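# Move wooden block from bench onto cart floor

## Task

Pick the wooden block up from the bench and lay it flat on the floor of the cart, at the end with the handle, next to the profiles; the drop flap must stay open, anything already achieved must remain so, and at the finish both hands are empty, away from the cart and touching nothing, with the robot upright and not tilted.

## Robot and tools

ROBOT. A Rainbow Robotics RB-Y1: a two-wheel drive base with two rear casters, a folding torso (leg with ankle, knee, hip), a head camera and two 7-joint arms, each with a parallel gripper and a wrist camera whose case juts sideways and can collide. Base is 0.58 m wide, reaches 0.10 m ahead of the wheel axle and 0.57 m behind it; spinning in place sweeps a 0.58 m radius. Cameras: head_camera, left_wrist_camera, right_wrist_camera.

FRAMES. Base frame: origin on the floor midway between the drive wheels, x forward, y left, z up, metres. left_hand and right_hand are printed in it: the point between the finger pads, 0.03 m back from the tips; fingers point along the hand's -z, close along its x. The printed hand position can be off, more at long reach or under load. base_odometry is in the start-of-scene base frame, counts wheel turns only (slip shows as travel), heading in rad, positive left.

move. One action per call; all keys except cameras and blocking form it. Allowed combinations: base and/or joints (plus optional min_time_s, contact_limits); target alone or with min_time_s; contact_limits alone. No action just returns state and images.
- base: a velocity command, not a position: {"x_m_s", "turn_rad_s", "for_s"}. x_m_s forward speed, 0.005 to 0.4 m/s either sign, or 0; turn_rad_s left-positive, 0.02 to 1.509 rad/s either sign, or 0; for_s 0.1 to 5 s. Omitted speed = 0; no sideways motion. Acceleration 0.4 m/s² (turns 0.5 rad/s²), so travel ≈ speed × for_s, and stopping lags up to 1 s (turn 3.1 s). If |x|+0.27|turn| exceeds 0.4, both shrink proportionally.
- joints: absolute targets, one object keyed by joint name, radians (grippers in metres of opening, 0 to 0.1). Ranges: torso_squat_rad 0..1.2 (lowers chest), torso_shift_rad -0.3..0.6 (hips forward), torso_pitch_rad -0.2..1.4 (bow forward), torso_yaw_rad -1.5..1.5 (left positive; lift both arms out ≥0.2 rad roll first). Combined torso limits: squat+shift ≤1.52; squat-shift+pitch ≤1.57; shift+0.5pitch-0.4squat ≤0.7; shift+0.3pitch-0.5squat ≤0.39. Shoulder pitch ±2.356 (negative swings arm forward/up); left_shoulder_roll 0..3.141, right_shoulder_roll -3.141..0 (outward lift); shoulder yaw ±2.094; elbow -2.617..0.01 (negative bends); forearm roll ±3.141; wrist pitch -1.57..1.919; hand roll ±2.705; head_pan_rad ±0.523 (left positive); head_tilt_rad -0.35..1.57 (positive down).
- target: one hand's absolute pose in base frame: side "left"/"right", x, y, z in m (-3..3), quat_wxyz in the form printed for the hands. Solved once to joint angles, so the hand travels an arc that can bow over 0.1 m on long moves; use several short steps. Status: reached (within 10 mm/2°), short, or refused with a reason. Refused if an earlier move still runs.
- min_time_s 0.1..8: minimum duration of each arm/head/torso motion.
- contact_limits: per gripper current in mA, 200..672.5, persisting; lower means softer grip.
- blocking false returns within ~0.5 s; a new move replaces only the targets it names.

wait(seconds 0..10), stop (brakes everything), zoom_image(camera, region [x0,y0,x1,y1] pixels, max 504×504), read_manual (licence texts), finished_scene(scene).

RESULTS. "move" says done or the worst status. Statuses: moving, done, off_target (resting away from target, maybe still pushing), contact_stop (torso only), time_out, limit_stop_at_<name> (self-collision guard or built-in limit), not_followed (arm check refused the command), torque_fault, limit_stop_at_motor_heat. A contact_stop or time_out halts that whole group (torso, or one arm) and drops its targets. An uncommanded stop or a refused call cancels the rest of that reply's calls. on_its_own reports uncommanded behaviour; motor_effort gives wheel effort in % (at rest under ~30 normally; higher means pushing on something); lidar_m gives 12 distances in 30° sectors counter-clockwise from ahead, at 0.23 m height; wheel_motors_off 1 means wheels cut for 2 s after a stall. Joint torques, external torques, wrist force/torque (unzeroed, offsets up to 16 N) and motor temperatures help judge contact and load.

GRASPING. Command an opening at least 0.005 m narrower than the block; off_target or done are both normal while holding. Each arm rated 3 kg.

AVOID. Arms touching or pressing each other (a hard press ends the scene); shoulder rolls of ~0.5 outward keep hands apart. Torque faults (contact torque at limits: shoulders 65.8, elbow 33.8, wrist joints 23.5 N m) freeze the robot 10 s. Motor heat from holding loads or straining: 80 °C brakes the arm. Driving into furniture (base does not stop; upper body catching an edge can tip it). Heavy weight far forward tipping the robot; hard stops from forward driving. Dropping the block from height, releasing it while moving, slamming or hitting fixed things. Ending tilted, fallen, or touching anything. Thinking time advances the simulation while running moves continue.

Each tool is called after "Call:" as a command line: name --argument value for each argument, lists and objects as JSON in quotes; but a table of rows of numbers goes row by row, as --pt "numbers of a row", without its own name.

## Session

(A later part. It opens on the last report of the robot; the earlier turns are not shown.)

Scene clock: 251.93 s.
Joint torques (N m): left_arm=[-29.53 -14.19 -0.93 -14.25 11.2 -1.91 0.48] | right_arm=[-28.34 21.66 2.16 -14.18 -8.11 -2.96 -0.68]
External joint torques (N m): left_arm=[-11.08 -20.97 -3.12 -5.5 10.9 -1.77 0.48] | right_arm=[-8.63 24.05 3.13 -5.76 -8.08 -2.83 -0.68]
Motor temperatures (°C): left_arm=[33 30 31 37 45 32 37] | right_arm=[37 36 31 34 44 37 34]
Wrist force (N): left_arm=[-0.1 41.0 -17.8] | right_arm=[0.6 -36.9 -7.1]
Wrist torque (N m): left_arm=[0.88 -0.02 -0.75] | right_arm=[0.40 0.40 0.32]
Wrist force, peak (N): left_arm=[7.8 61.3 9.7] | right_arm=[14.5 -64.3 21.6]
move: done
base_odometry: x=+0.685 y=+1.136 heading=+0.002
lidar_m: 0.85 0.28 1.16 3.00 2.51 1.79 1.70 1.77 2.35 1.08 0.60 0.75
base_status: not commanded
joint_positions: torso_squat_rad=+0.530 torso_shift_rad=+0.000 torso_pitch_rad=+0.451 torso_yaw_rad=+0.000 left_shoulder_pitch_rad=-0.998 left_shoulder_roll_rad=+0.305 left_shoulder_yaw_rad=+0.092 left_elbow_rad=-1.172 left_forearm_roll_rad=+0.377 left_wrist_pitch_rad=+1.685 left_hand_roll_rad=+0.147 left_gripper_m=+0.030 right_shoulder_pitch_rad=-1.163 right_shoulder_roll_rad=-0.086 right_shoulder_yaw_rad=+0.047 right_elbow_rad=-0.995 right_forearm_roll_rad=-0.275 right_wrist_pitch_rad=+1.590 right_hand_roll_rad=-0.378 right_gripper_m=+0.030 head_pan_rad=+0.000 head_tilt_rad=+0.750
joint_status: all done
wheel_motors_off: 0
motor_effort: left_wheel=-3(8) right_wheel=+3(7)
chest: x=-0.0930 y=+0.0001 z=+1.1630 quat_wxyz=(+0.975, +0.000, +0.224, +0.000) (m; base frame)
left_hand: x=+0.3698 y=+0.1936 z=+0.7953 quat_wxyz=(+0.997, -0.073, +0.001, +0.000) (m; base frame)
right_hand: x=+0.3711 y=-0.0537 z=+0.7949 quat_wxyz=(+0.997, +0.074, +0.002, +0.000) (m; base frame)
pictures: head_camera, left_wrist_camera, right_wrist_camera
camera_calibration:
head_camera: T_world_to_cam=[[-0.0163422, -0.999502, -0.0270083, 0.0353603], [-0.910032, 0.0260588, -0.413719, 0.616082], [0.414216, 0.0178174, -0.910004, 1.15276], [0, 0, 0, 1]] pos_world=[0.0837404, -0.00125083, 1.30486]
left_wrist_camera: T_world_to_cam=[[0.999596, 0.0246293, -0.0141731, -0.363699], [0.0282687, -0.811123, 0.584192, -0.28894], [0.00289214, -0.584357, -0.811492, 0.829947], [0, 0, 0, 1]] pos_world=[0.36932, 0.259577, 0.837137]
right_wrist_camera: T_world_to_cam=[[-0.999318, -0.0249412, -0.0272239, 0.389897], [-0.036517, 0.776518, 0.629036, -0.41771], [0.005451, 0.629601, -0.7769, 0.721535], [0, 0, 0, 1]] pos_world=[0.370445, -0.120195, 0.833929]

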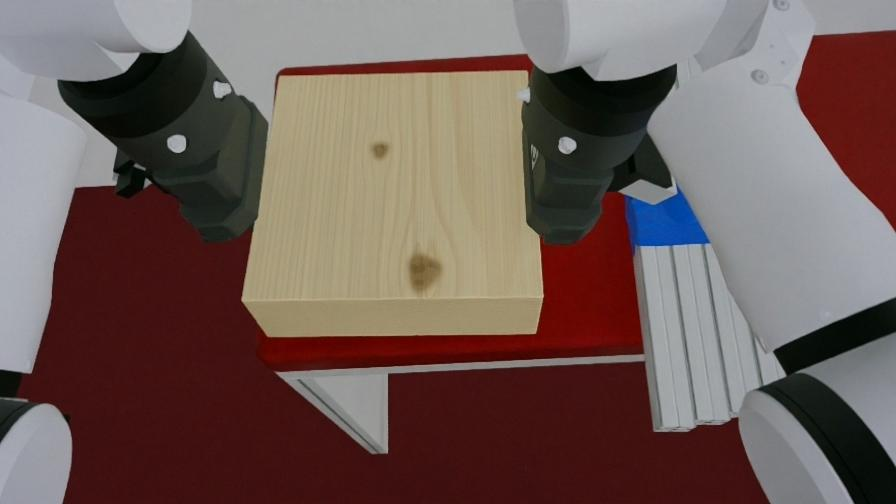

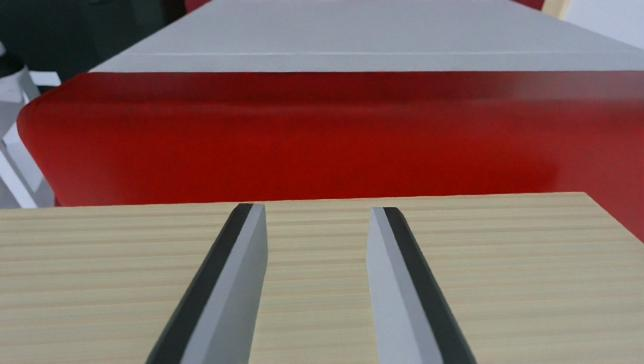

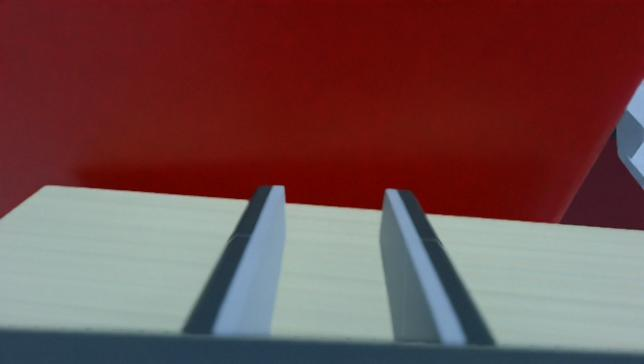

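Call:
move --joints '{"left_shoulder_roll_rad":0.29,"right_shoulder_roll_rad":-0.070}' --min_time_s 1.0

Call:
move --joints '{"torso_squat_rad":0.40}' --min_time_s 1.5

Scene clock: 255.07 s.
Joint torques (N m): left_arm=[-36.63 -30.44 -1.32 -17.33 18.64 -2.89 1.06] | right_arm=[-32.51 40.37 1.93 -16.97 -13.68 -5.28 -0.65]
External joint torques (N m): left_arm=[-18.21 -37.11 -3.46 -8.58 18.32 -2.75 1.07] | right_arm=[-12.84 42.65 2.87 -8.55 -13.64 -5.15 -0.65]
Motor temperatures (°C): left_arm=[33 30 31 37 44 32 37] | right_arm=[37 35 31 34 44 37 34]
Wrist force (N): left_arm=[1.0 71.3 -16.1] | right_arm=[1.5 -66.3 0.4]
Wrist torque (N m): left_arm=[1.63 0.18 -1.31] | right_arm=[0.81 0.47 0.61]
Wrist force, peak (N): left_arm=[0.0 71.6 -16.9] | right_arm=[1.5 -66.4 0.9]
move: done
base_odometry: x=+0.685 y=+1.136 heading=+0.002
lidar_m: 0.86 0.29 1.16 3.01 2.50 1.78 1.69 1.77 2.35 1.08 0.60 0.75
base_status: not commanded
joint_positions: torso_squat_rad=+0.530 torso_shift_rad=+0.000 torso_pitch_rad=+0.451 torso_yaw_rad=+0.000 left_shoulder_pitch_rad=-0.996 left_shoulder_roll_rad=+0.299 left_shoulder_yaw_rad=+0.092 left_elbow_rad=-1.171 left_forearm_roll_rad=+0.375 left_wrist_pitch_rad=+1.686 left_hand_roll_rad=+0.147 left_gripper_m=+0.030 right_shoulder_pitch_rad=-1.162 right_shoulder_roll_rad=-0.080 right_shoulder_yaw_rad=+0.047 right_elbow_rad=-0.994 right_forearm_roll_rad=-0.274 right_wrist_pitch_rad=+1.590 right_hand_roll_rad=-0.378 right_gripper_m=+0.030 head_pan_rad=+0.000 head_tilt_rad=+0.750
joint_status: all done
wheel_motors_off: 0
motor_effort: left_wheel=-3(4) right_wheel=+2(4)
chest: x=-0.0930 y=+0.0001 z=+1.1630 quat_wxyz=(+0.975, +0.000, +0.224, +0.000) (m; base frame)
left_hand: x=+0.3681 y=+0.1910 z=+0.7938 quat_wxyz=(+0.997, -0.075, +0.003, -0.001) (m; base frame)
right_hand: x=+0.3693 y=-0.0512 z=+0.7942 quat_wxyz=(+0.997, +0.075, +0.003, +0.001) (m; base frame)
pictures: head_camera, left_wrist_camera, right_wrist_camera
camera_calibration:
head_camera: T_world_to_cam=[[-0.0163422, -0.999502, -0.0270083, 0.0353603], [-0.910032, 0.0260588, -0.413719, 0.616082], [0.414216, 0.0178174, -0.910004, 1.15276], [0, 0, 0, 1]] pos_world=[0.0837404, -0.00125083, 1.30486]
left_wrist_camera: T_world_to_cam=[[0.999577, 0.022555, -0.0183347, -0.358241], [0.029022, -0.809506, 0.586394, -0.292472], [-0.00161594, -0.586678, -0.809818, 0.827975], [0, 0, 0, 1]] pos_world=[0.367916, 0.257077, 0.835444]
right_wrist_camera: T_world_to_cam=[[-0.999327, -0.0277199, -0.0240434, 0.385547], [-0.0366764, 0.775068, 0.630813, -0.420658], [0.00114915, 0.63127, -0.775563, 0.720011], [0, 0, 0, 1]] pos_world=[0.369032, -0.117795, 0.833039]

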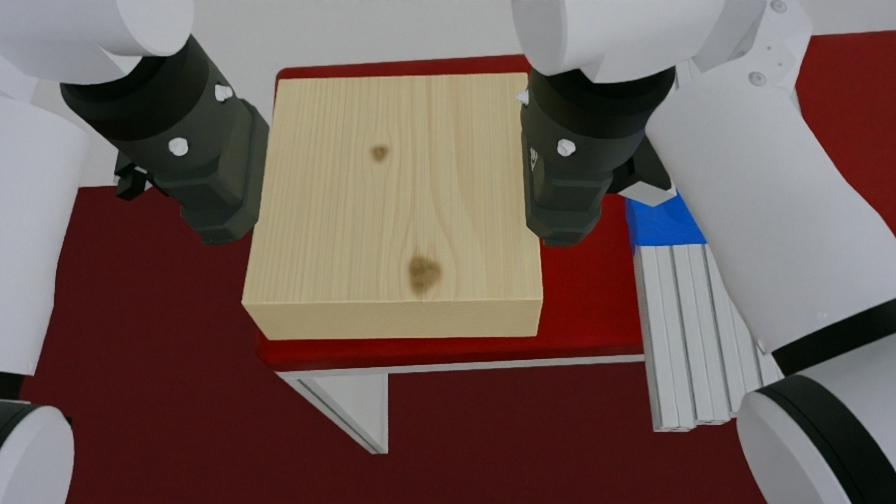

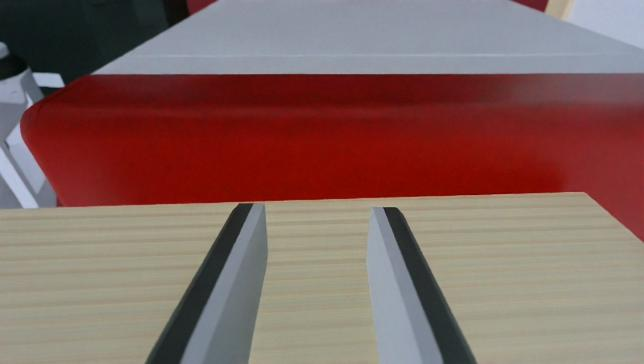

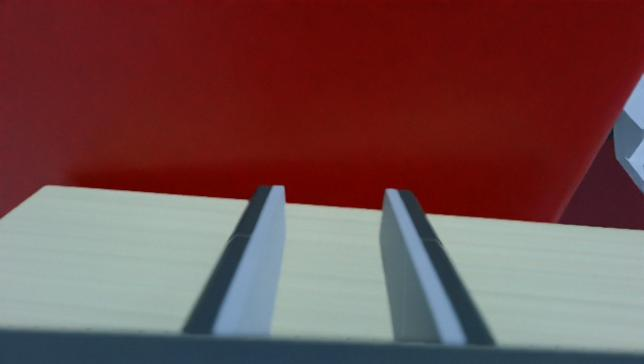

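Scene clock: 256.87 s.
Joint torques (N m): left_arm=[-36.83 -30.2 -1.11 -17.52 18.6 -3.15 1.09] | right_arm=[-32.78 40.03 2.01 -16.91 -13.68 -5.37 -0.75]
External joint torques (N m): left_arm=[-18.41 -36.86 -3.25 -8.77 18.28 -3.02 1.09] | right_arm=[-13.11 42.31 2.95 -8.49 -13.65 -5.24 -0.75]
Motor temperatures (°C): left_arm=[33 30 31 37 45 32 37] | right_arm=[37 35 31 34 44 37 34]
Wrist force (N): left_arm=[0.6 70.7 -15.9] | right_arm=[1.1 -66.1 0.5]
Wrist torque (N m): left_arm=[1.66 0.12 -1.29] | right_arm=[0.82 0.47 0.59]
Wrist force, peak (N): left_arm=[0.2 71.8 -16.8] | right_arm=[1.6 -66.5 -0.4]
move: done
base_odometry: x=+0.685 y=+1.136 heading=+0.002
lidar_m: 0.86 0.28 1.16 3.01 2.50 1.78 1.70 1.77 2.37 1.08 0.59 0.76
base_status: not commanded
joint_positions: torso_squat_rad=+0.400 torso_shift_rad=+0.000 torso_pitch_rad=+0.451 torso_yaw_rad=+0.000 left_shoulder_pitch_rad=-0.996 left_shoulder_roll_rad=+0.299 left_shoulder_yaw_rad=+0.092 left_elbow_rad=-1.171 left_forearm_roll_rad=+0.375 left_wrist_pitch_rad=+1.686 left_hand_roll_rad=+0.147 left_gripper_m=+0.030 right_shoulder_pitch_rad=-1.162 right_shoulder_roll_rad=-0.080 right_shoulder_yaw_rad=+0.047 right_elbow_rad=-0.994 right_forearm_roll_rad=-0.274 right_wrist_pitch_rad=+1.590 right_hand_roll_rad=-0.378 right_gripper_m=+0.030 head_pan_rad=+0.000 head_tilt_rad=+0.750
joint_status: all done
wheel_motors_off: 0
motor_effort: left_wheel=-2(4) right_wheel=+4(5)
chest: x=-0.0930 y=+0.0001 z=+1.2038 quat_wxyz=(+0.975, +0.000, +0.224, +0.000) (m; base frame)
left_hand: x=+0.3681 y=+0.1911 z=+0.8345 quat_wxyz=(+0.997, -0.075, +0.003, -0.001) (m; base frame)
right_hand: x=+0.3693 y=-0.0512 z=+0.8349 quat_wxyz=(+0.997, +0.075, +0.003, +0.001) (m; base frame)
pictures: head_camera, left_wrist_camera, right_wrist_camera
camera_calibration:
head_camera: T_world_to_cam=[[-0.0163432, -0.999502, -0.0270098, 0.0364643], [-0.909994, 0.0260619, -0.413802, 0.633071], [0.4143, 0.0178159, -0.909966, 1.18983], [0, 0, 0, 1]] pos_world=[0.0837403, -0.00125081, 1.34566]
left_wrist_camera: T_world_to_cam=[[0.999575, 0.0226353, -0.0183942, -0.357462], [0.0291219, -0.809504, 0.586392, -0.316374], [-0.00161699, -0.586679, -0.809818, 0.860935], [0, 0, 0, 1]] pos_world=[0.367916, 0.257077, 0.876145]
right_wrist_camera: T_world_to_cam=[[-0.99933, -0.027643, -0.0239789, 0.386479], [-0.0365759, 0.77512, 0.630755, -0.446312], [0.00115057, 0.631209, -0.775612, 0.751611], [0, 0, 0, 1]] pos_world=[0.369031, -0.117795, 0.873739]

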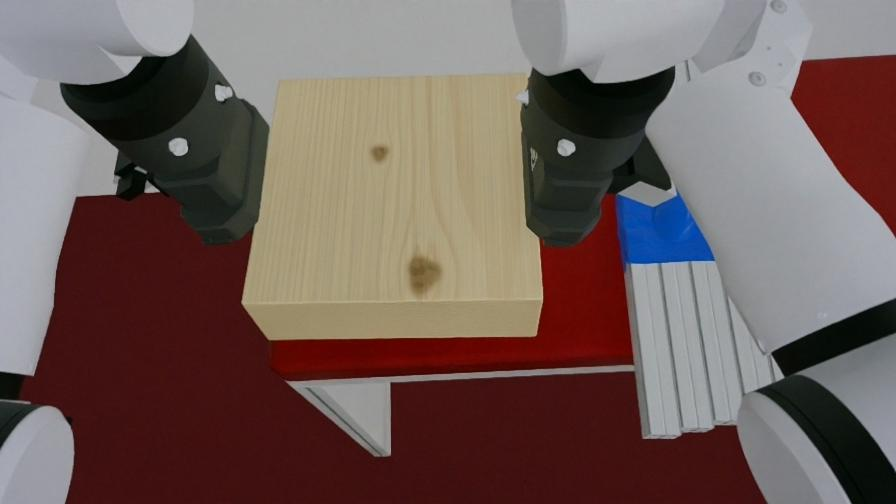

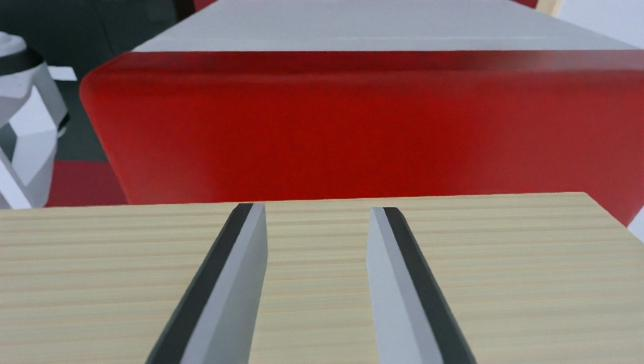

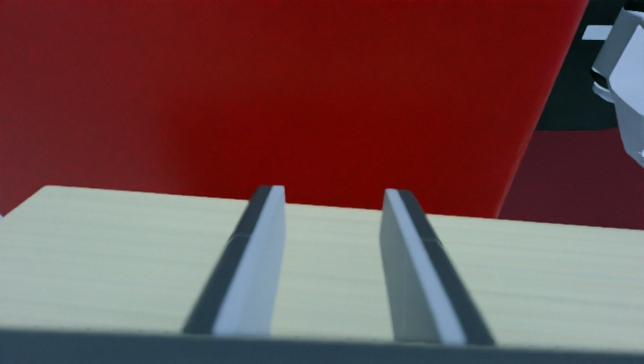

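Call:
move --joints '{"torso_squat_rad":0.1}' --min_time_s 2 --cameras '[]'

Call:
move --base '{"x_m_s":-0.2,"for_s":3.4}' --cameras '["head_camera"]'

Call:
move --base '{"turn_rad_s":-0.5,"for_s":3.145}' --cameras '["head_camera"]'

Call:
move --base '{"x_m_s":0.3,"for_s":4.9}' --cameras '["head_camera"]'

Call:
move --base '{"turn_rad_s":0.5,"for_s":3.13}' --joints '{"head_tilt_rad":0.55}'

Scene clock: 261.70 s.
Joint torques (N m): left_arm=[-36.72 -30.42 -1.4 -17.46 18.69 -3.18 1.05] | right_arm=[-32.95 40.56 1.85 -16.97 -13.69 -5.35 -0.67]
External joint torques (N m): left_arm=[-18.3 -37.08 -3.54 -8.71 18.38 -3.04 1.05] | right_arm=[-13.28 42.84 2.78 -8.55 -13.65 -5.21 -0.68]
Motor temperatures (°C): left_arm=[34 30 31 37 45 32 37] | right_arm=[37 36 31 34 44 38 34]
Wrist force (N): left_arm=[-0.1 70.8 -17.3] | right_arm=[1.5 -66.0 -0.5]
Wrist torque (N m): left_arm=[1.64 0.05 -1.28] | right_arm=[0.83 0.51 0.59]
Wrist force, peak (N): left_arm=[0.4 71.7 -17.3] | right_arm=[1.6 -66.5 0.9]
move: done
base_odometry: x=+0.685 y=+1.136 heading=+0.002
lidar_m: 0.86 0.29 1.15 3.01 2.52 1.79 1.70 1.76 2.38 1.08 0.60 0.74
base_status: not commanded
joint_positions: torso_squat_rad=+0.100 torso_shift_rad=+0.000 torso_pitch_rad=+0.451 torso_yaw_rad=+0.000 left_shoulder_pitch_rad=-0.996 left_shoulder_roll_rad=+0.299 left_shoulder_yaw_rad=+0.092 left_elbow_rad=-1.171 left_forearm_roll_rad=+0.375 left_wrist_pitch_rad=+1.686 left_hand_roll_rad=+0.147 left_gripper_m=+0.030 right_shoulder_pitch_rad=-1.162 right_shoulder_roll_rad=-0.080 right_shoulder_yaw_rad=+0.047 right_elbow_rad=-0.994 right_forearm_roll_rad=-0.274 right_wrist_pitch_rad=+1.590 right_hand_roll_rad=-0.378 right_gripper_m=+0.030 head_pan_rad=+0.000 head_tilt_rad=+0.750
joint_status: all done
wheel_motors_off: 0
motor_effort: left_wheel=-2(5) right_wheel=+2(5)
chest: x=-0.0929 y=+0.0001 z=+1.2555 quat_wxyz=(+0.975, +0.000, +0.224, +0.000) (m; base frame)
left_hand: x=+0.3681 y=+0.1911 z=+0.8862 quat_wxyz=(+0.997, -0.075, +0.003, -0.001) (m; base frame)
right_hand: x=+0.3693 y=-0.0512 z=+0.8866 quat_wxyz=(+0.997, +0.075, +0.003, +0.001) (m; base frame)
pictures: none
No camera images: "cameras" was empty.

Scene clock: 265.97 s.
Joint torques (N m): left_arm=[-37.55 -30.06 -1.54 -17.74 18.77 -3.38 1.04] | right_arm=[-33.78 39.72 2.01 -17.52 -13.83 -5.46 -0.68]
External joint torques (N m): left_arm=[-19.14 -36.72 -3.68 -8.99 18.46 -3.24 1.04] | right_arm=[-14.11 42 2.95 -9.1 -13.79 -5.33 -0.68]
Motor temperatures (°C): left_arm=[34 30 31 37 46 32 37] | right_arm=[37 36 31 34 45 38 34]
Wrist force (N): left_arm=[0.8 70.4 -16.9] | right_arm=[2.0 -65.6 0.0]
Wrist torque (N m): left_arm=[1.69 0.13 -1.31] | right_arm=[0.74 0.52 0.61]
Wrist force, peak (N): left_arm=[0.4 71.6 -17.2] | right_arm=[1.6 -66.9 0.2]
move: done
base_odometry: x=+0.005 y=+1.135 heading=+0.001
lidar_m: 0.93 1.58 2.10 4.47 1.52 1.08 1.02 1.06 1.43 3.55 1.29 1.09
base_status: done (sent for 3.4 of 3.4 s)
joint_positions: torso_squat_rad=+0.100 torso_shift_rad=+0.000 torso_pitch_rad=+0.451 torso_yaw_rad=+0.000 left_shoulder_pitch_rad=-0.996 left_shoulder_roll_rad=+0.299 left_shoulder_yaw_rad=+0.092 left_elbow_rad=-1.171 left_forearm_roll_rad=+0.375 left_wrist_pitch_rad=+1.686 left_hand_roll_rad=+0.147 left_gripper_m=+0.030 right_shoulder_pitch_rad=-1.161 right_shoulder_roll_rad=-0.080 right_shoulder_yaw_rad=+0.047 right_elbow_rad=-0.994 right_forearm_roll_rad=-0.274 right_wrist_pitch_rad=+1.590 right_hand_roll_rad=-0.378 right_gripper_m=+0.030 head_pan_rad=+0.000 head_tilt_rad=+0.750
joint_status: not commanded
wheel_motors_off: 0
motor_effort: left_wheel=-9(24) right_wheel=+11(35)
chest: x=-0.0930 y=+0.0001 z=+1.2555 quat_wxyz=(+0.975, +0.000, +0.223, +0.000) (m; base frame)
left_hand: x=+0.3680 y=+0.1911 z=+0.8862 quat_wxyz=(+0.997, -0.075, +0.003, -0.001) (m; base frame)
right_hand: x=+0.3692 y=-0.0512 z=+0.8866 quat_wxyz=(+0.997, +0.075, +0.003, +0.001) (m; base frame)
pictures: head_camera
camera_calibration:
head_camera: T_world_to_cam=[[-0.01634, -0.999501, -0.0270141, 0.0378674], [-0.909939, 0.0260631, -0.413922, 0.654577], [0.414419, 0.0178177, -0.909912, 1.23692], [0, 0, 0, 1]] pos_world=[0.0836402, -0.00125081, 1.39746]

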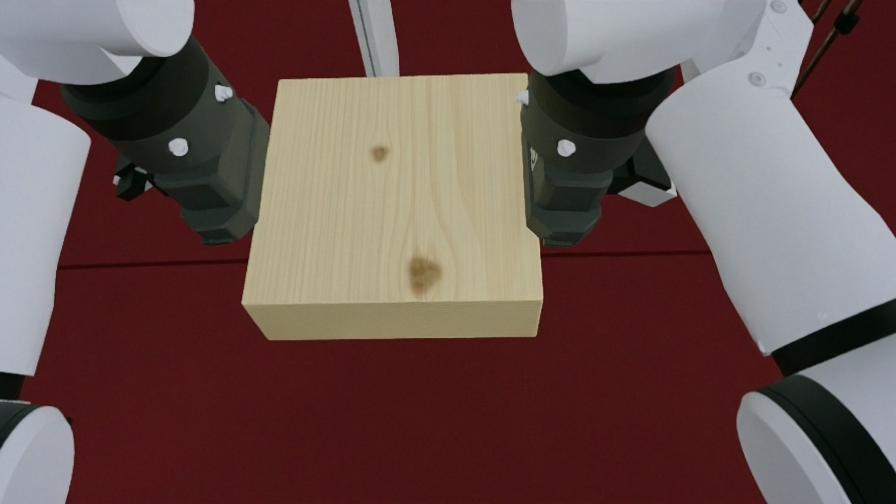

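Scene clock: 270.43 s.
Joint torques (N m): left_arm=[-37.69 -29.93 -1.84 -17.74 18.69 -3.46 1.09] | right_arm=[-34.32 39.68 1.94 -17.49 -13.72 -5.46 -0.78]
External joint torques (N m): left_arm=[-19.27 -36.59 -3.99 -8.98 18.37 -3.33 1.09] | right_arm=[-14.65 41.96 2.88 -9.07 -13.68 -5.33 -0.79]
Motor temperatures (°C): left_arm=[34 30 31 38 47 32 37] | right_arm=[37 36 31 34 45 38 34]
Wrist force (N): left_arm=[0.4 70.3 -16.5] | right_arm=[1.8 -65.6 0.3]
Wrist torque (N m): left_arm=[1.72 0.16 -1.33] | right_arm=[0.79 0.52 0.60]
Wrist force, peak (N): left_arm=[0.5 71.9 -17.0] | right_arm=[1.5 -67.0 0.5]
move: done
base_odometry: x=+0.005 y=+1.135 heading=-1.565
lidar_m: 3.46 1.29 1.09 0.94 1.59 2.08 4.46 1.52 1.09 1.03 1.05 1.39
base_status: done (sent for 3.13 of 3.13 s)
joint_positions: torso_squat_rad=+0.100 torso_shift_rad=+0.000 torso_pitch_rad=+0.451 torso_yaw_rad=+0.000 left_shoulder_pitch_rad=-0.996 left_shoulder_roll_rad=+0.299 left_shoulder_yaw_rad=+0.092 left_elbow_rad=-1.171 left_forearm_roll_rad=+0.375 left_wrist_pitch_rad=+1.686 left_hand_roll_rad=+0.147 left_gripper_m=+0.030 right_shoulder_pitch_rad=-1.161 right_shoulder_roll_rad=-0.080 right_shoulder_yaw_rad=+0.047 right_elbow_rad=-0.994 right_forearm_roll_rad=-0.274 right_wrist_pitch_rad=+1.590 right_hand_roll_rad=-0.378 right_gripper_m=+0.030 head_pan_rad=+0.000 head_tilt_rad=+0.750
joint_status: not commanded
wheel_motors_off: 0
motor_effort: left_wheel=+15(46) right_wheel=+1(48)
chest: x=-0.0930 y=+0.0001 z=+1.2555 quat_wxyz=(+0.975, +0.000, +0.223, +0.000) (m; base frame)
left_hand: x=+0.3680 y=+0.1911 z=+0.8862 quat_wxyz=(+0.997, -0.075, +0.003, -0.001) (m; base frame)
right_hand: x=+0.3692 y=-0.0511 z=+0.8866 quat_wxyz=(+0.997, +0.075, +0.003, +0.001) (m; base frame)
pictures: head_camera
camera_calibration:
head_camera: T_world_to_cam=[[-0.0162885, -0.999506, -0.0268826, 0.0377793], [-0.909939, 0.0259618, -0.413928, 0.654584], [0.414422, 0.0177193, -0.909912, 1.23692], [0, 0, 0, 1]] pos_world=[0.0836403, -0.00115087, 1.39746]

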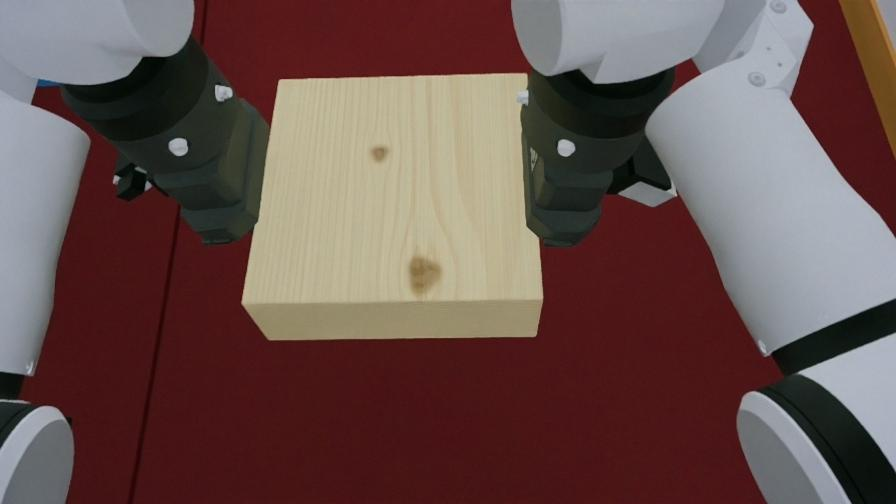

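Scene clock: 276.37 s.
Joint torques (N m): left_arm=[-37.29 -29.9 -1.93 -17.81 18.84 -3.33 1.17] | right_arm=[-34.09 39.38 1.99 -17.52 -13.93 -5.3 -0.79]
External joint torques (N m): left_arm=[-18.88 -36.57 -4.07 -9.06 18.52 -3.2 1.17] | right_arm=[-14.42 41.65 2.92 -9.1 -13.9 -5.17 -0.8]
Motor temperatures (°C): left_arm=[34 30 31 38 47 33 37] | right_arm=[37 36 31 34 45 38 34]
Wrist force (N): left_arm=[-0.2 71.7 -17.2] | right_arm=[1.8 -66.6 0.4]
Wrist torque (N m): left_arm=[1.61 0.07 -1.31] | right_arm=[0.85 0.48 0.56]
Wrist force, peak (N): left_arm=[-0.3 71.9 -17.1] | right_arm=[1.7 -67.5 0.8]
move: done
base_odometry: x=+0.013 y=-0.335 heading=-1.565
lidar_m: 3.28 2.37 0.85 0.81 0.84 1.88 4.47 1.46 1.03 0.97 0.98 1.31
base_status: done (sent for 4.9 of 4.9 s)
joint_positions: torso_squat_rad=+0.100 torso_shift_rad=+0.000 torso_pitch_rad=+0.451 torso_yaw_rad=+0.000 left_shoulder_pitch_rad=-0.996 left_shoulder_roll_rad=+0.299 left_shoulder_yaw_rad=+0.092 left_elbow_rad=-1.171 left_forearm_roll_rad=+0.375 left_wrist_pitch_rad=+1.686 left_hand_roll_rad=+0.147 left_gripper_m=+0.030 right_shoulder_pitch_rad=-1.161 right_shoulder_roll_rad=-0.080 right_shoulder_yaw_rad=+0.047 right_elbow_rad=-0.994 right_forearm_roll_rad=-0.274 right_wrist_pitch_rad=+1.590 right_hand_roll_rad=-0.378 right_gripper_m=+0.030 head_pan_rad=+0.000 head_tilt_rad=+0.750
joint_status: not commanded
wheel_motors_off: 0
motor_effort: left_wheel=+0(48) right_wheel=-2(35)
chest: x=-0.0929 y=+0.0001 z=+1.2555 quat_wxyz=(+0.975, +0.000, +0.224, +0.000) (m; base frame)
left_hand: x=+0.3680 y=+0.1911 z=+0.8861 quat_wxyz=(+0.997, -0.075, +0.003, -0.001) (m; base frame)
right_hand: x=+0.3692 y=-0.0511 z=+0.8865 quat_wxyz=(+0.997, +0.075, +0.004, +0.001) (m; base frame)
pictures: head_camera
camera_calibration:
head_camera: T_world_to_cam=[[-0.0162944, -0.999506, -0.0268785, 0.0377747], [-0.910032, 0.0259615, -0.413725, 0.654449], [0.414218, 0.0177189, -0.910005, 1.23689], [0, 0, 0, 1]] pos_world=[0.0838405, -0.00115087, 1.39736]

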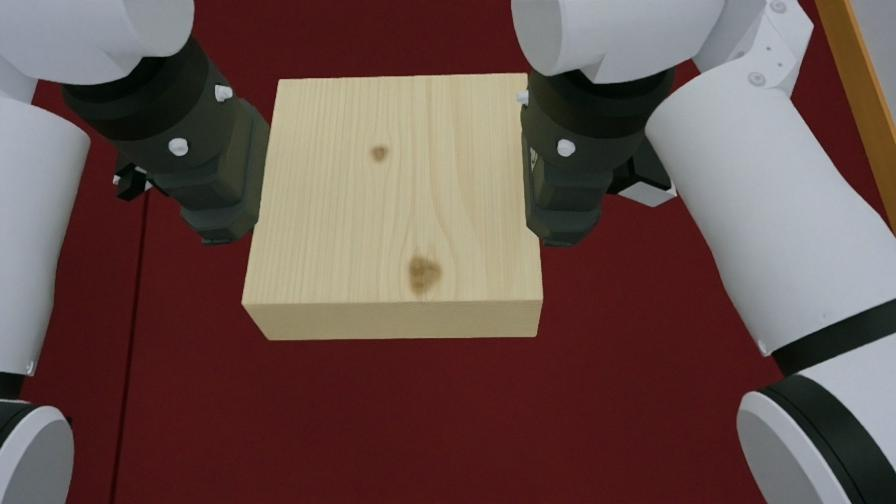

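Scene clock: 280.83 s.
Joint torques (N m): left_arm=[-37.71 -29.54 -1.83 -17.89 18.79 -3.41 1.17] | right_arm=[-33.9 39.33 2.23 -17.36 -14 -5.2 -0.78]
External joint torques (N m): left_arm=[-19.3 -36.2 -3.98 -9.13 18.47 -3.28 1.17] | right_arm=[-14.24 41.6 3.16 -8.94 -13.96 -5.07 -0.78]
Motor temperatures (°C): left_arm=[34 30 31 38 48 33 37] | right_arm=[37 36 31 34 45 38 34]
Wrist force (N): left_arm=[0.2 71.5 -16.5] | right_arm=[2.0 -66.6 0.8]
Wrist torque (N m): left_arm=[1.65 0.17 -1.32] | right_arm=[0.84 0.49 0.54]
Wrist force, peak (N): left_arm=[0.8 72.0 -17.2] | right_arm=[2.1 -67.3 0.7]
move: done
base_odometry: x=+0.013 y=-0.335 heading=+0.001
lidar_m: 0.81 0.85 1.89 4.31 1.41 1.00 0.95 1.01 1.33 3.35 2.36 0.85
base_status: done (sent for 3.13 of 3.13 s)
joint_positions: torso_squat_rad=+0.100 torso_shift_rad=+0.000 torso_pitch_rad=+0.451 torso_yaw_rad=+0.000 left_shoulder_pitch_rad=-0.996 left_shoulder_roll_rad=+0.299 left_shoulder_yaw_rad=+0.092 left_elbow_rad=-1.171 left_forearm_roll_rad=+0.375 left_wrist_pitch_rad=+1.686 left_hand_roll_rad=+0.147 left_gripper_m=+0.030 right_shoulder_pitch_rad=-1.161 right_shoulder_roll_rad=-0.080 right_shoulder_yaw_rad=+0.047 right_elbow_rad=-0.994 right_forearm_roll_rad=-0.274 right_wrist_pitch_rad=+1.590 right_hand_roll_rad=-0.378 right_gripper_m=+0.030 head_pan_rad=+0.000 head_tilt_rad=+0.550
joint_status: all done
wheel_motors_off: 0
motor_effort: left_wheel=-1(41) right_wheel=+17(32)
chest: x=-0.0929 y=+0.0001 z=+1.2555 quat_wxyz=(+0.975, +0.000, +0.224, +0.000) (m; base frame)
left_hand: x=+0.3680 y=+0.1911 z=+0.8862 quat_wxyz=(+0.997, -0.075, +0.003, -0.001) (m; base frame)
right_hand: x=+0.3692 y=-0.0511 z=+0.8865 quat_wxyz=(+0.997, +0.075, +0.004, +0.001) (m; base frame)
pictures: head_camera, left_wrist_camera, right_wrist_camera
camera_calibration:
head_camera: T_world_to_cam=[[-0.0106292, -0.999506, -0.0295816, 0.0415481], [-0.809667, 0.025963, -0.586315, 0.899037], [0.586793, 0.0177192, -0.809543, 1.09128], [0, 0, 0, 1]] pos_world=[0.0880055, -0.00115086, 1.41179]
left_wrist_camera: T_world_to_cam=[[0.999565, 0.0226966, -0.0188149, -0.356035], [0.0294185, -0.809467, 0.586428, -0.346759], [-0.00192014, -0.586727, -0.809783, 0.902952], [0, 0, 0, 1]] pos_world=[0.367815, 0.257177, 0.927845]
right_wrist_camera: T_world_to_cam=[[-0.999338, -0.0277352, -0.0235441, 0.387107], [-0.0363731, 0.775066, 0.630833, -0.479098], [0.000751932, 0.631271, -0.775562, 0.791679], [0, 0, 0, 1]] pos_world=[0.368829, -0.117695, 0.925341]

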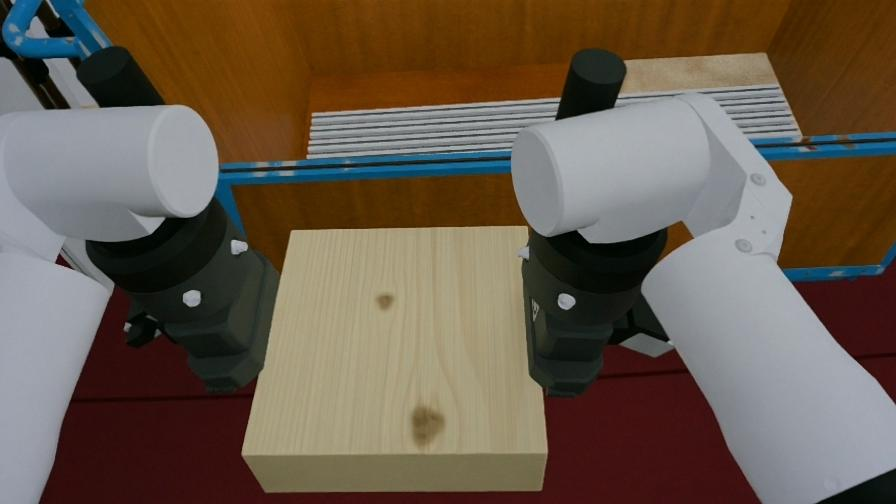

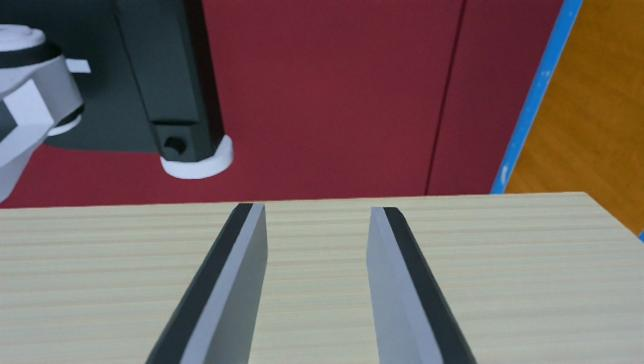

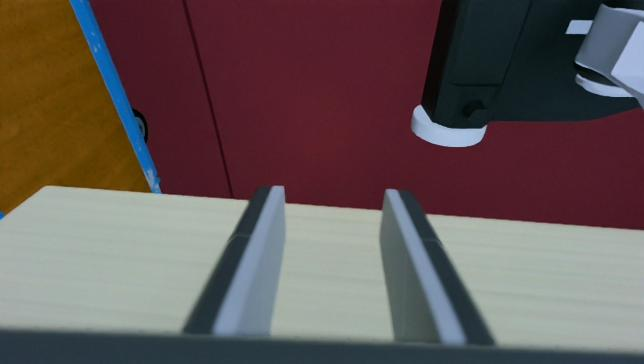

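Forward in two steps.

Call:
move --base '{"x_m_s":0.2,"for_s":2.35}' --cameras '["head_camera"]'

Call:
move --base '{"x_m_s":0.1,"for_s":1.2}'

Scene clock: 284.80 s.
Joint torques (N m): left_arm=[-37.37 -29.84 -1.59 -18.03 18.9 -3.4 1.08] | right_arm=[-34.31 39.24 1.99 -17.36 -13.99 -5.24 -0.7]
External joint torques (N m): left_arm=[-18.96 -36.5 -3.73 -9.27 18.59 -3.26 1.08] | right_arm=[-14.65 41.51 2.92 -8.94 -13.95 -5.11 -0.7]
Motor temperatures (°C): left_arm=[34 30 31 38 48 33 37] | right_arm=[37 36 31 34 45 38 34]
Wrist force (N): left_arm=[0.6 70.6 -16.5] | right_arm=[1.2 -66.5 1.1]
Wrist torque (N m): left_arm=[1.75 0.18 -1.29] | right_arm=[0.81 0.41 0.60]
Wrist force, peak (N): left_arm=[0.2 71.9 -17.1] | right_arm=[1.6 -66.9 -0.2]
move: done
base_odometry: x=+0.486 y=-0.335 heading=+0.001
lidar_m: 0.33 0.34 0.47 3.92 2.12 1.52 1.43 1.50 2.00 5.00 0.51 0.36
base_status: done (sent for 2.37 of 2.37 s)
joint_positions: torso_squat_rad=+0.100 torso_shift_rad=+0.000 torso_pitch_rad=+0.451 torso_yaw_rad=+0.000 left_shoulder_pitch_rad=-0.996 left_shoulder_roll_rad=+0.299 left_shoulder_yaw_rad=+0.092 left_elbow_rad=-1.171 left_forearm_roll_rad=+0.375 left_wrist_pitch_rad=+1.686 left_hand_roll_rad=+0.147 left_gripper_m=+0.030 right_shoulder_pitch_rad=-1.161 right_shoulder_roll_rad=-0.080 right_shoulder_yaw_rad=+0.047 right_elbow_rad=-0.994 right_forearm_roll_rad=-0.274 right_wrist_pitch_rad=+1.590 right_hand_roll_rad=-0.378 right_gripper_m=+0.030 head_pan_rad=+0.000 head_tilt_rad=+0.550
joint_status: not commanded
wheel_motors_off: 0
motor_effort: left_wheel=+5(36) right_wheel=-2(45)
chest: x=-0.0929 y=+0.0001 z=+1.2555 quat_wxyz=(+0.975, +0.000, +0.224, +0.000) (m; base frame)
left_hand: x=+0.3680 y=+0.1911 z=+0.8862 quat_wxyz=(+0.997, -0.075, +0.003, -0.001) (m; base frame)
right_hand: x=+0.3692 y=-0.0511 z=+0.8865 quat_wxyz=(+0.997, +0.075, +0.004, +0.001) (m; base frame)
pictures: head_camera
camera_calibration:
head_camera: T_world_to_cam=[[-0.0106258, -0.999506, -0.0295793, 0.0415445], [-0.809667, 0.025959, -0.586315, 0.899037], [0.586793, 0.0177193, -0.809543, 1.09128], [0, 0, 0, 1]] pos_world=[0.0880055, -0.00115088, 1.41179]

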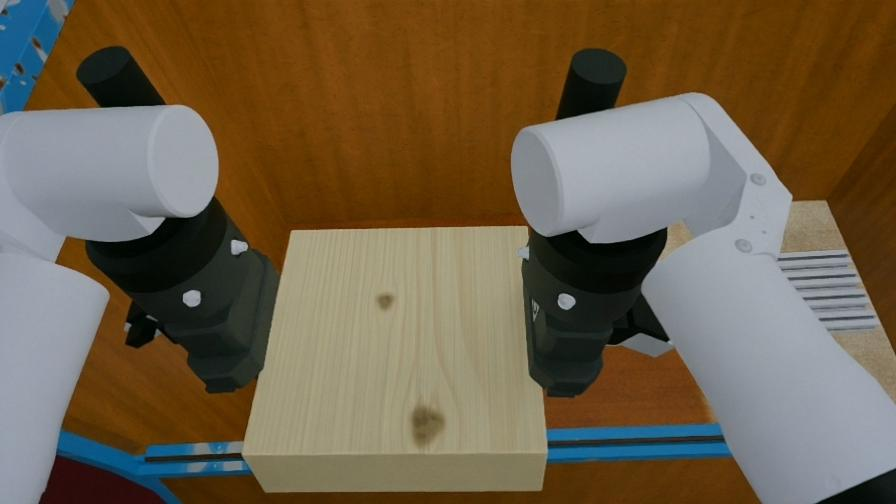

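Scene clock: 286.53 s.
Joint torques (N m): left_arm=[-37.23 -29.73 -1.6 -18.14 18.82 -3.34 1.13] | right_arm=[-34.02 39.15 2.15 -17.49 -13.97 -5.26 -0.6]
External joint torques (N m): left_arm=[-18.82 -36.4 -3.74 -9.39 18.51 -3.21 1.13] | right_arm=[-14.35 41.42 3.08 -9.07 -13.93 -5.13 -0.61]
Motor temperatures (°C): left_arm=[34 30 31 38 48 33 37] | right_arm=[37 36 31 34 46 38 34]
Wrist force (N): left_arm=[0.6 70.8 -16.3] | right_arm=[1.9 -66.2 0.7]
Wrist torque (N m): left_arm=[1.70 0.20 -1.31] | right_arm=[0.82 0.51 0.56]
Wrist force, peak (N): left_arm=[0.7 71.9 -17.0] | right_arm=[2.8 -66.7 0.0]
move: done
base_odometry: x=+0.606 y=-0.335 heading=+0.001
lidar_m: 0.21 0.22 0.31 1.66 2.29 1.62 1.55 1.61 2.15 4.53 0.32 0.23
base_status: done (sent for 1.2 of 1.2 s)
joint_positions: torso_squat_rad=+0.100 torso_shift_rad=+0.000 torso_pitch_rad=+0.451 torso_yaw_rad=+0.000 left_shoulder_pitch_rad=-0.996 left_shoulder_roll_rad=+0.299 left_shoulder_yaw_rad=+0.092 left_elbow_rad=-1.171 left_forearm_roll_rad=+0.375 left_wrist_pitch_rad=+1.686 left_hand_roll_rad=+0.147 left_gripper_m=+0.030 right_shoulder_pitch_rad=-1.161 right_shoulder_roll_rad=-0.080 right_shoulder_yaw_rad=+0.047 right_elbow_rad=-0.994 right_forearm_roll_rad=-0.274 right_wrist_pitch_rad=+1.590 right_hand_roll_rad=-0.378 right_gripper_m=+0.030 head_pan_rad=+0.000 head_tilt_rad=+0.550
joint_status: not commanded
wheel_motors_off: 0
motor_effort: left_wheel=+3(29) right_wheel=-6(20)
chest: x=-0.0928 y=+0.0001 z=+1.2555 quat_wxyz=(+0.975, +0.000, +0.224, +0.000) (m; base frame)
left_hand: x=+0.3680 y=+0.1911 z=+0.8861 quat_wxyz=(+0.997, -0.075, +0.003, -0.001) (m; base frame)
right_hand: x=+0.3692 y=-0.0511 z=+0.8864 quat_wxyz=(+0.997, +0.075, +0.004, +0.001) (m; base frame)
pictures: head_camera, left_wrist_camera, right_wrist_camera
camera_calibration:
head_camera: T_world_to_cam=[[-0.01063, -0.999506, -0.0295768, 0.0415424], [-0.809749, 0.0259584, -0.586202, 0.898967], [0.58668, 0.0177184, -0.809625, 1.09135], [0, 0, 0, 1]] pos_world=[0.0881056, -0.00115088, 1.41179]
left_wrist_camera: T_world_to_cam=[[0.999562, 0.0227174, -0.0189547, -0.356012], [0.0295174, -0.809466, 0.586424, -0.346736], [-0.0020212, -0.586727, -0.809782, 0.902908], [0, 0, 0, 1]] pos_world=[0.367915, 0.257177, 0.927745]
right_wrist_camera: T_world_to_cam=[[-0.999342, -0.0277195, -0.0234037, 0.38708], [-0.0362723, 0.775066, 0.630838, -0.479137], [0.000652857, 0.631272, -0.775561, 0.791716], [0, 0, 0, 1]] pos_world=[0.368929, -0.117695, 0.925341]

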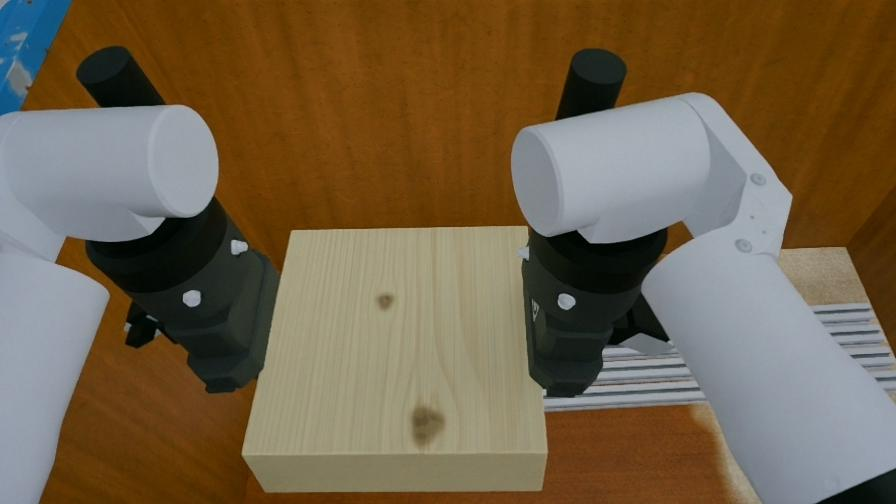

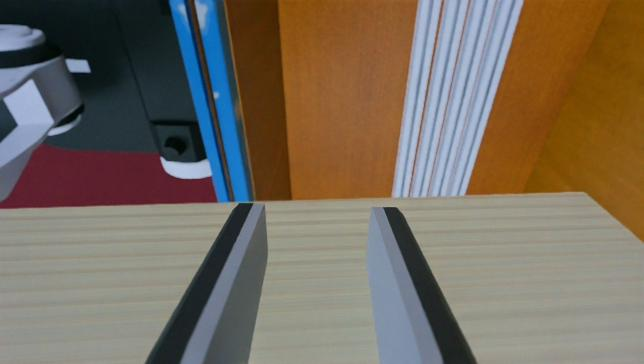

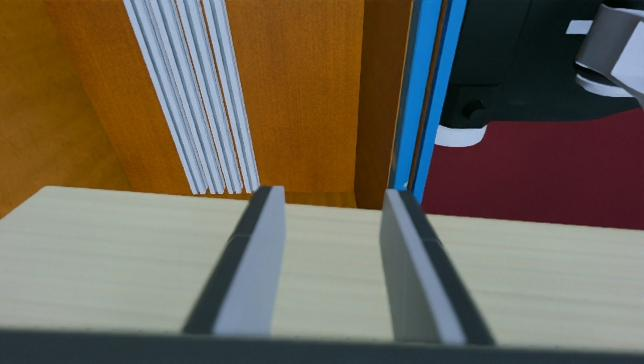

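Call:
move --base '{"x_m_s":0.05,"for_s":0.66}' --cameras '["left_wrist_camera"]'

Call:
move --joints '{"torso_squat_rad":0.21,"torso_shift_rad":0.055,"torso_pitch_rad":0.56,"left_shoulder_pitch_rad":-0.816,"left_shoulder_roll_rad":0.244,"left_shoulder_yaw_rad":0.066,"left_elbow_rad":-1.303,"left_forearm_roll_rad":0.341,"left_wrist_pitch_rad":1.519,"left_hand_roll_rad":0.129,"right_shoulder_pitch_rad":-0.970,"right_shoulder_roll_rad":-0.042,"right_shoulder_yaw_rad":0.120,"right_elbow_rad":-1.138,"right_forearm_roll_rad":-0.207,"right_wrist_pitch_rad":1.441,"right_hand_roll_rad":-0.389}' --min_time_s 2.5

Scene clock: 293.33 s.
Joint torques (N m): left_arm=[-37.36 -29.81 -1.65 -18.07 18.87 -3.44 1.22] | right_arm=[-33.86 39.12 1.79 -17.5 -14.02 -5.39 -0.75]
External joint torques (N m): left_arm=[-18.95 -36.47 -3.8 -9.32 18.55 -3.31 1.22] | right_arm=[-14.19 41.39 2.73 -9.08 -13.98 -5.26 -0.75]
Motor temperatures (°C): left_arm=[35 30 31 38 49 33 37] | right_arm=[37 36 31 34 46 38 34]
Wrist force (N): left_arm=[0.0 71.0 -17.3] | right_arm=[1.5 -66.2 0.6]
Wrist torque (N m): left_arm=[1.66 0.13 -1.34] | right_arm=[0.81 0.44 0.56]
Wrist force, peak (N): left_arm=[0.5 72.1 -17.2] | right_arm=[1.2 -66.9 0.3]
move: done
base_odometry: x=+0.640 y=-0.335 heading=+0.002
lidar_m: 0.18 0.20 0.28 1.65 2.33 1.67 1.58 1.65 2.21 0.87 0.28 0.19
base_status: done (sent for 0.67 of 0.67 s)
joint_positions: torso_squat_rad=+0.100 torso_shift_rad=+0.000 torso_pitch_rad=+0.451 torso_yaw_rad=+0.000 left_shoulder_pitch_rad=-0.996 left_shoulder_roll_rad=+0.299 left_shoulder_yaw_rad=+0.092 left_elbow_rad=-1.171 left_forearm_roll_rad=+0.375 left_wrist_pitch_rad=+1.686 left_hand_roll_rad=+0.147 left_gripper_m=+0.030 right_shoulder_pitch_rad=-1.161 right_shoulder_roll_rad=-0.080 right_shoulder_yaw_rad=+0.047 right_elbow_rad=-0.994 right_forearm_roll_rad=-0.274 right_wrist_pitch_rad=+1.590 right_hand_roll_rad=-0.378 right_gripper_m=+0.030 head_pan_rad=+0.000 head_tilt_rad=+0.550
joint_status: not commanded
wheel_motors_off: 0
motor_effort: left_wheel=+4(28) right_wheel=-4(18)
chest: x=-0.0929 y=+0.0001 z=+1.2555 quat_wxyz=(+0.975, +0.000, +0.224, +0.000) (m; base frame)
left_hand: x=+0.3680 y=+0.1911 z=+0.8862 quat_wxyz=(+0.997, -0.075, +0.003, -0.001) (m; base frame)
right_hand: x=+0.3692 y=-0.0511 z=+0.8865 quat_wxyz=(+0.997, +0.075, +0.003, +0.001) (m; base frame)
pictures: left_wrist_camera
camera_calibration:
left_wrist_camera: T_world_to_cam=[[0.999565, 0.0226977, -0.0188135, -0.356037], [0.0294185, -0.809502, 0.58638, -0.346705], [-0.00192013, -0.586679, -0.809818, 0.902972], [0, 0, 0, 1]] pos_world=[0.367815, 0.257177, 0.927845]

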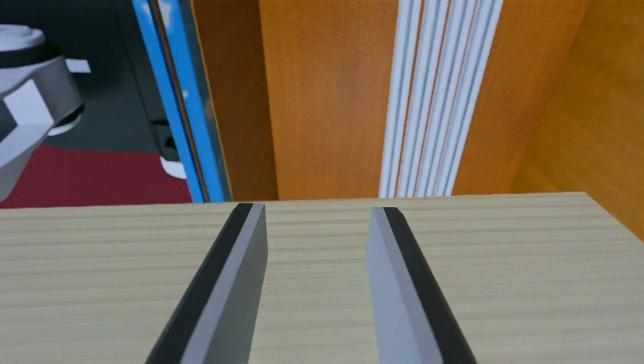

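Scene clock: 296.13 s.
Joint torques (N m): left_arm=[-33.15 -31.69 -8.72 -20.85 18.49 -4.47 1.2] | right_arm=[-25.14 44.51 10.7 -16.97 -13.69 -4.34 0.08]
External joint torques (N m): left_arm=[-19.46 -36.51 -10.56 -12.17 18.17 -4.35 1.2] | right_arm=[-9.83 44.13 11.16 -8.69 -13.66 -4.21 0.08]
Motor temperatures (°C): left_arm=[35 30 31 38 49 33 37] | right_arm=[37 36 31 34 46 38 34]
Wrist force (N): left_arm=[-4.3 70.0 -16.7] | right_arm=[6.3 -65.2 0.8]
Wrist torque (N m): left_arm=[1.65 0.21 -1.39] | right_arm=[0.91 0.28 -0.59]
Wrist force, peak (N): left_arm=[-1.0 84.3 -18.0] | right_arm=[2.1 -78.8 4.8]
move: done
base_odometry: x=+0.640 y=-0.335 heading=+0.002
lidar_m: 0.18 0.19 0.26 1.66 2.33 1.65 1.59 1.65 2.20 0.85 0.28 0.20
base_status: not commanded
joint_positions: torso_squat_rad=+0.210 torso_shift_rad=+0.055 torso_pitch_rad=+0.561 torso_yaw_rad=+0.000 left_shoulder_pitch_rad=-0.811 left_shoulder_roll_rad=+0.253 left_shoulder_yaw_rad=+0.069 left_elbow_rad=-1.300 left_forearm_roll_rad=+0.336 left_wrist_pitch_rad=+1.520 left_hand_roll_rad=+0.129 left_gripper_m=+0.030 right_shoulder_pitch_rad=-0.967 right_shoulder_roll_rad=-0.053 right_shoulder_yaw_rad=+0.117 right_elbow_rad=-1.136 right_forearm_roll_rad=-0.204 right_wrist_pitch_rad=+1.442 right_hand_roll_rad=-0.389 right_gripper_m=+0.030 head_pan_rad=+0.000 head_tilt_rad=+0.550
joint_status: all done
wheel_motors_off: 0
motor_effort: left_wheel=+5(5) right_wheel=-3(6)
chest: x=-0.0256 y=+0.0001 z=+1.2261 quat_wxyz=(+0.961, +0.000, +0.277, +0.000) (m; base frame)
left_hand: x=+0.3666 y=+0.1904 z=+0.7679 quat_wxyz=(+0.997, -0.076, +0.005, -0.001) (m; base frame)
right_hand: x=+0.3692 y=-0.0505 z=+0.7681 quat_wxyz=(+0.997, +0.076, +0.004, +0.000) (m; base frame)
pictures: head_camera, left_wrist_camera, right_wrist_camera
camera_calibration:
head_camera: T_world_to_cam=[[-0.0138041, -0.999506, -0.028237, 0.0396659], [-0.869043, 0.0259598, -0.494054, 0.82171], [0.494543, 0.0177192, -0.868972, 1.09857], [0, 0, 0, 1]] pos_world=[0.171361, -0.00115087, 1.36171]
left_wrist_camera: T_world_to_cam=[[0.999472, 0.0234194, -0.0225321, -0.354089], [0.0321927, -0.808388, 0.587768, -0.280237], [-0.00444945, -0.588183, -0.808715, 0.807101], [0, 0, 0, 1]] pos_world=[0.366515, 0.256476, 0.809451]
right_wrist_camera: T_world_to_cam=[[-0.999429, -0.0256756, -0.021955, 0.383317], [-0.0337736, 0.774316, 0.631897, -0.40665], [0.000775847, 0.632278, -0.774741, 0.698903], [0, 0, 0, 1]] pos_world=[0.368822, -0.117183, 0.806846]

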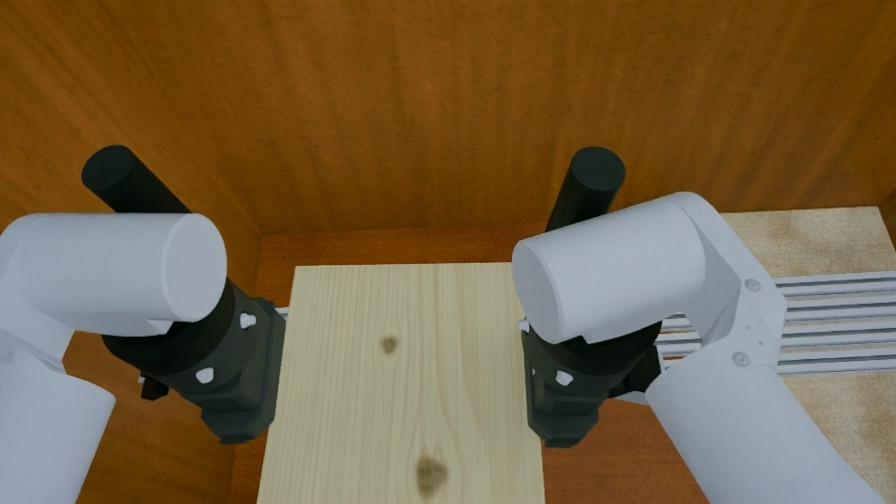

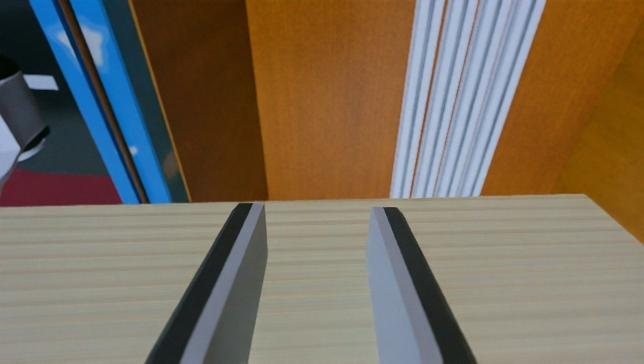

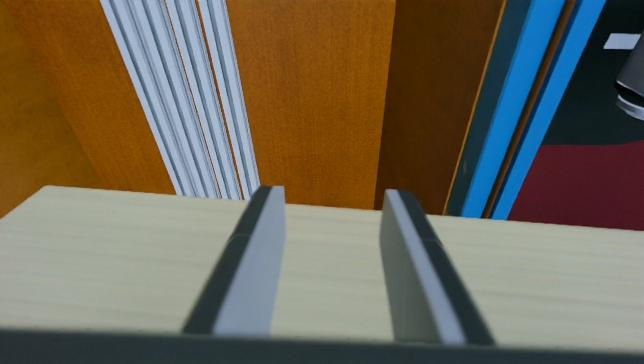

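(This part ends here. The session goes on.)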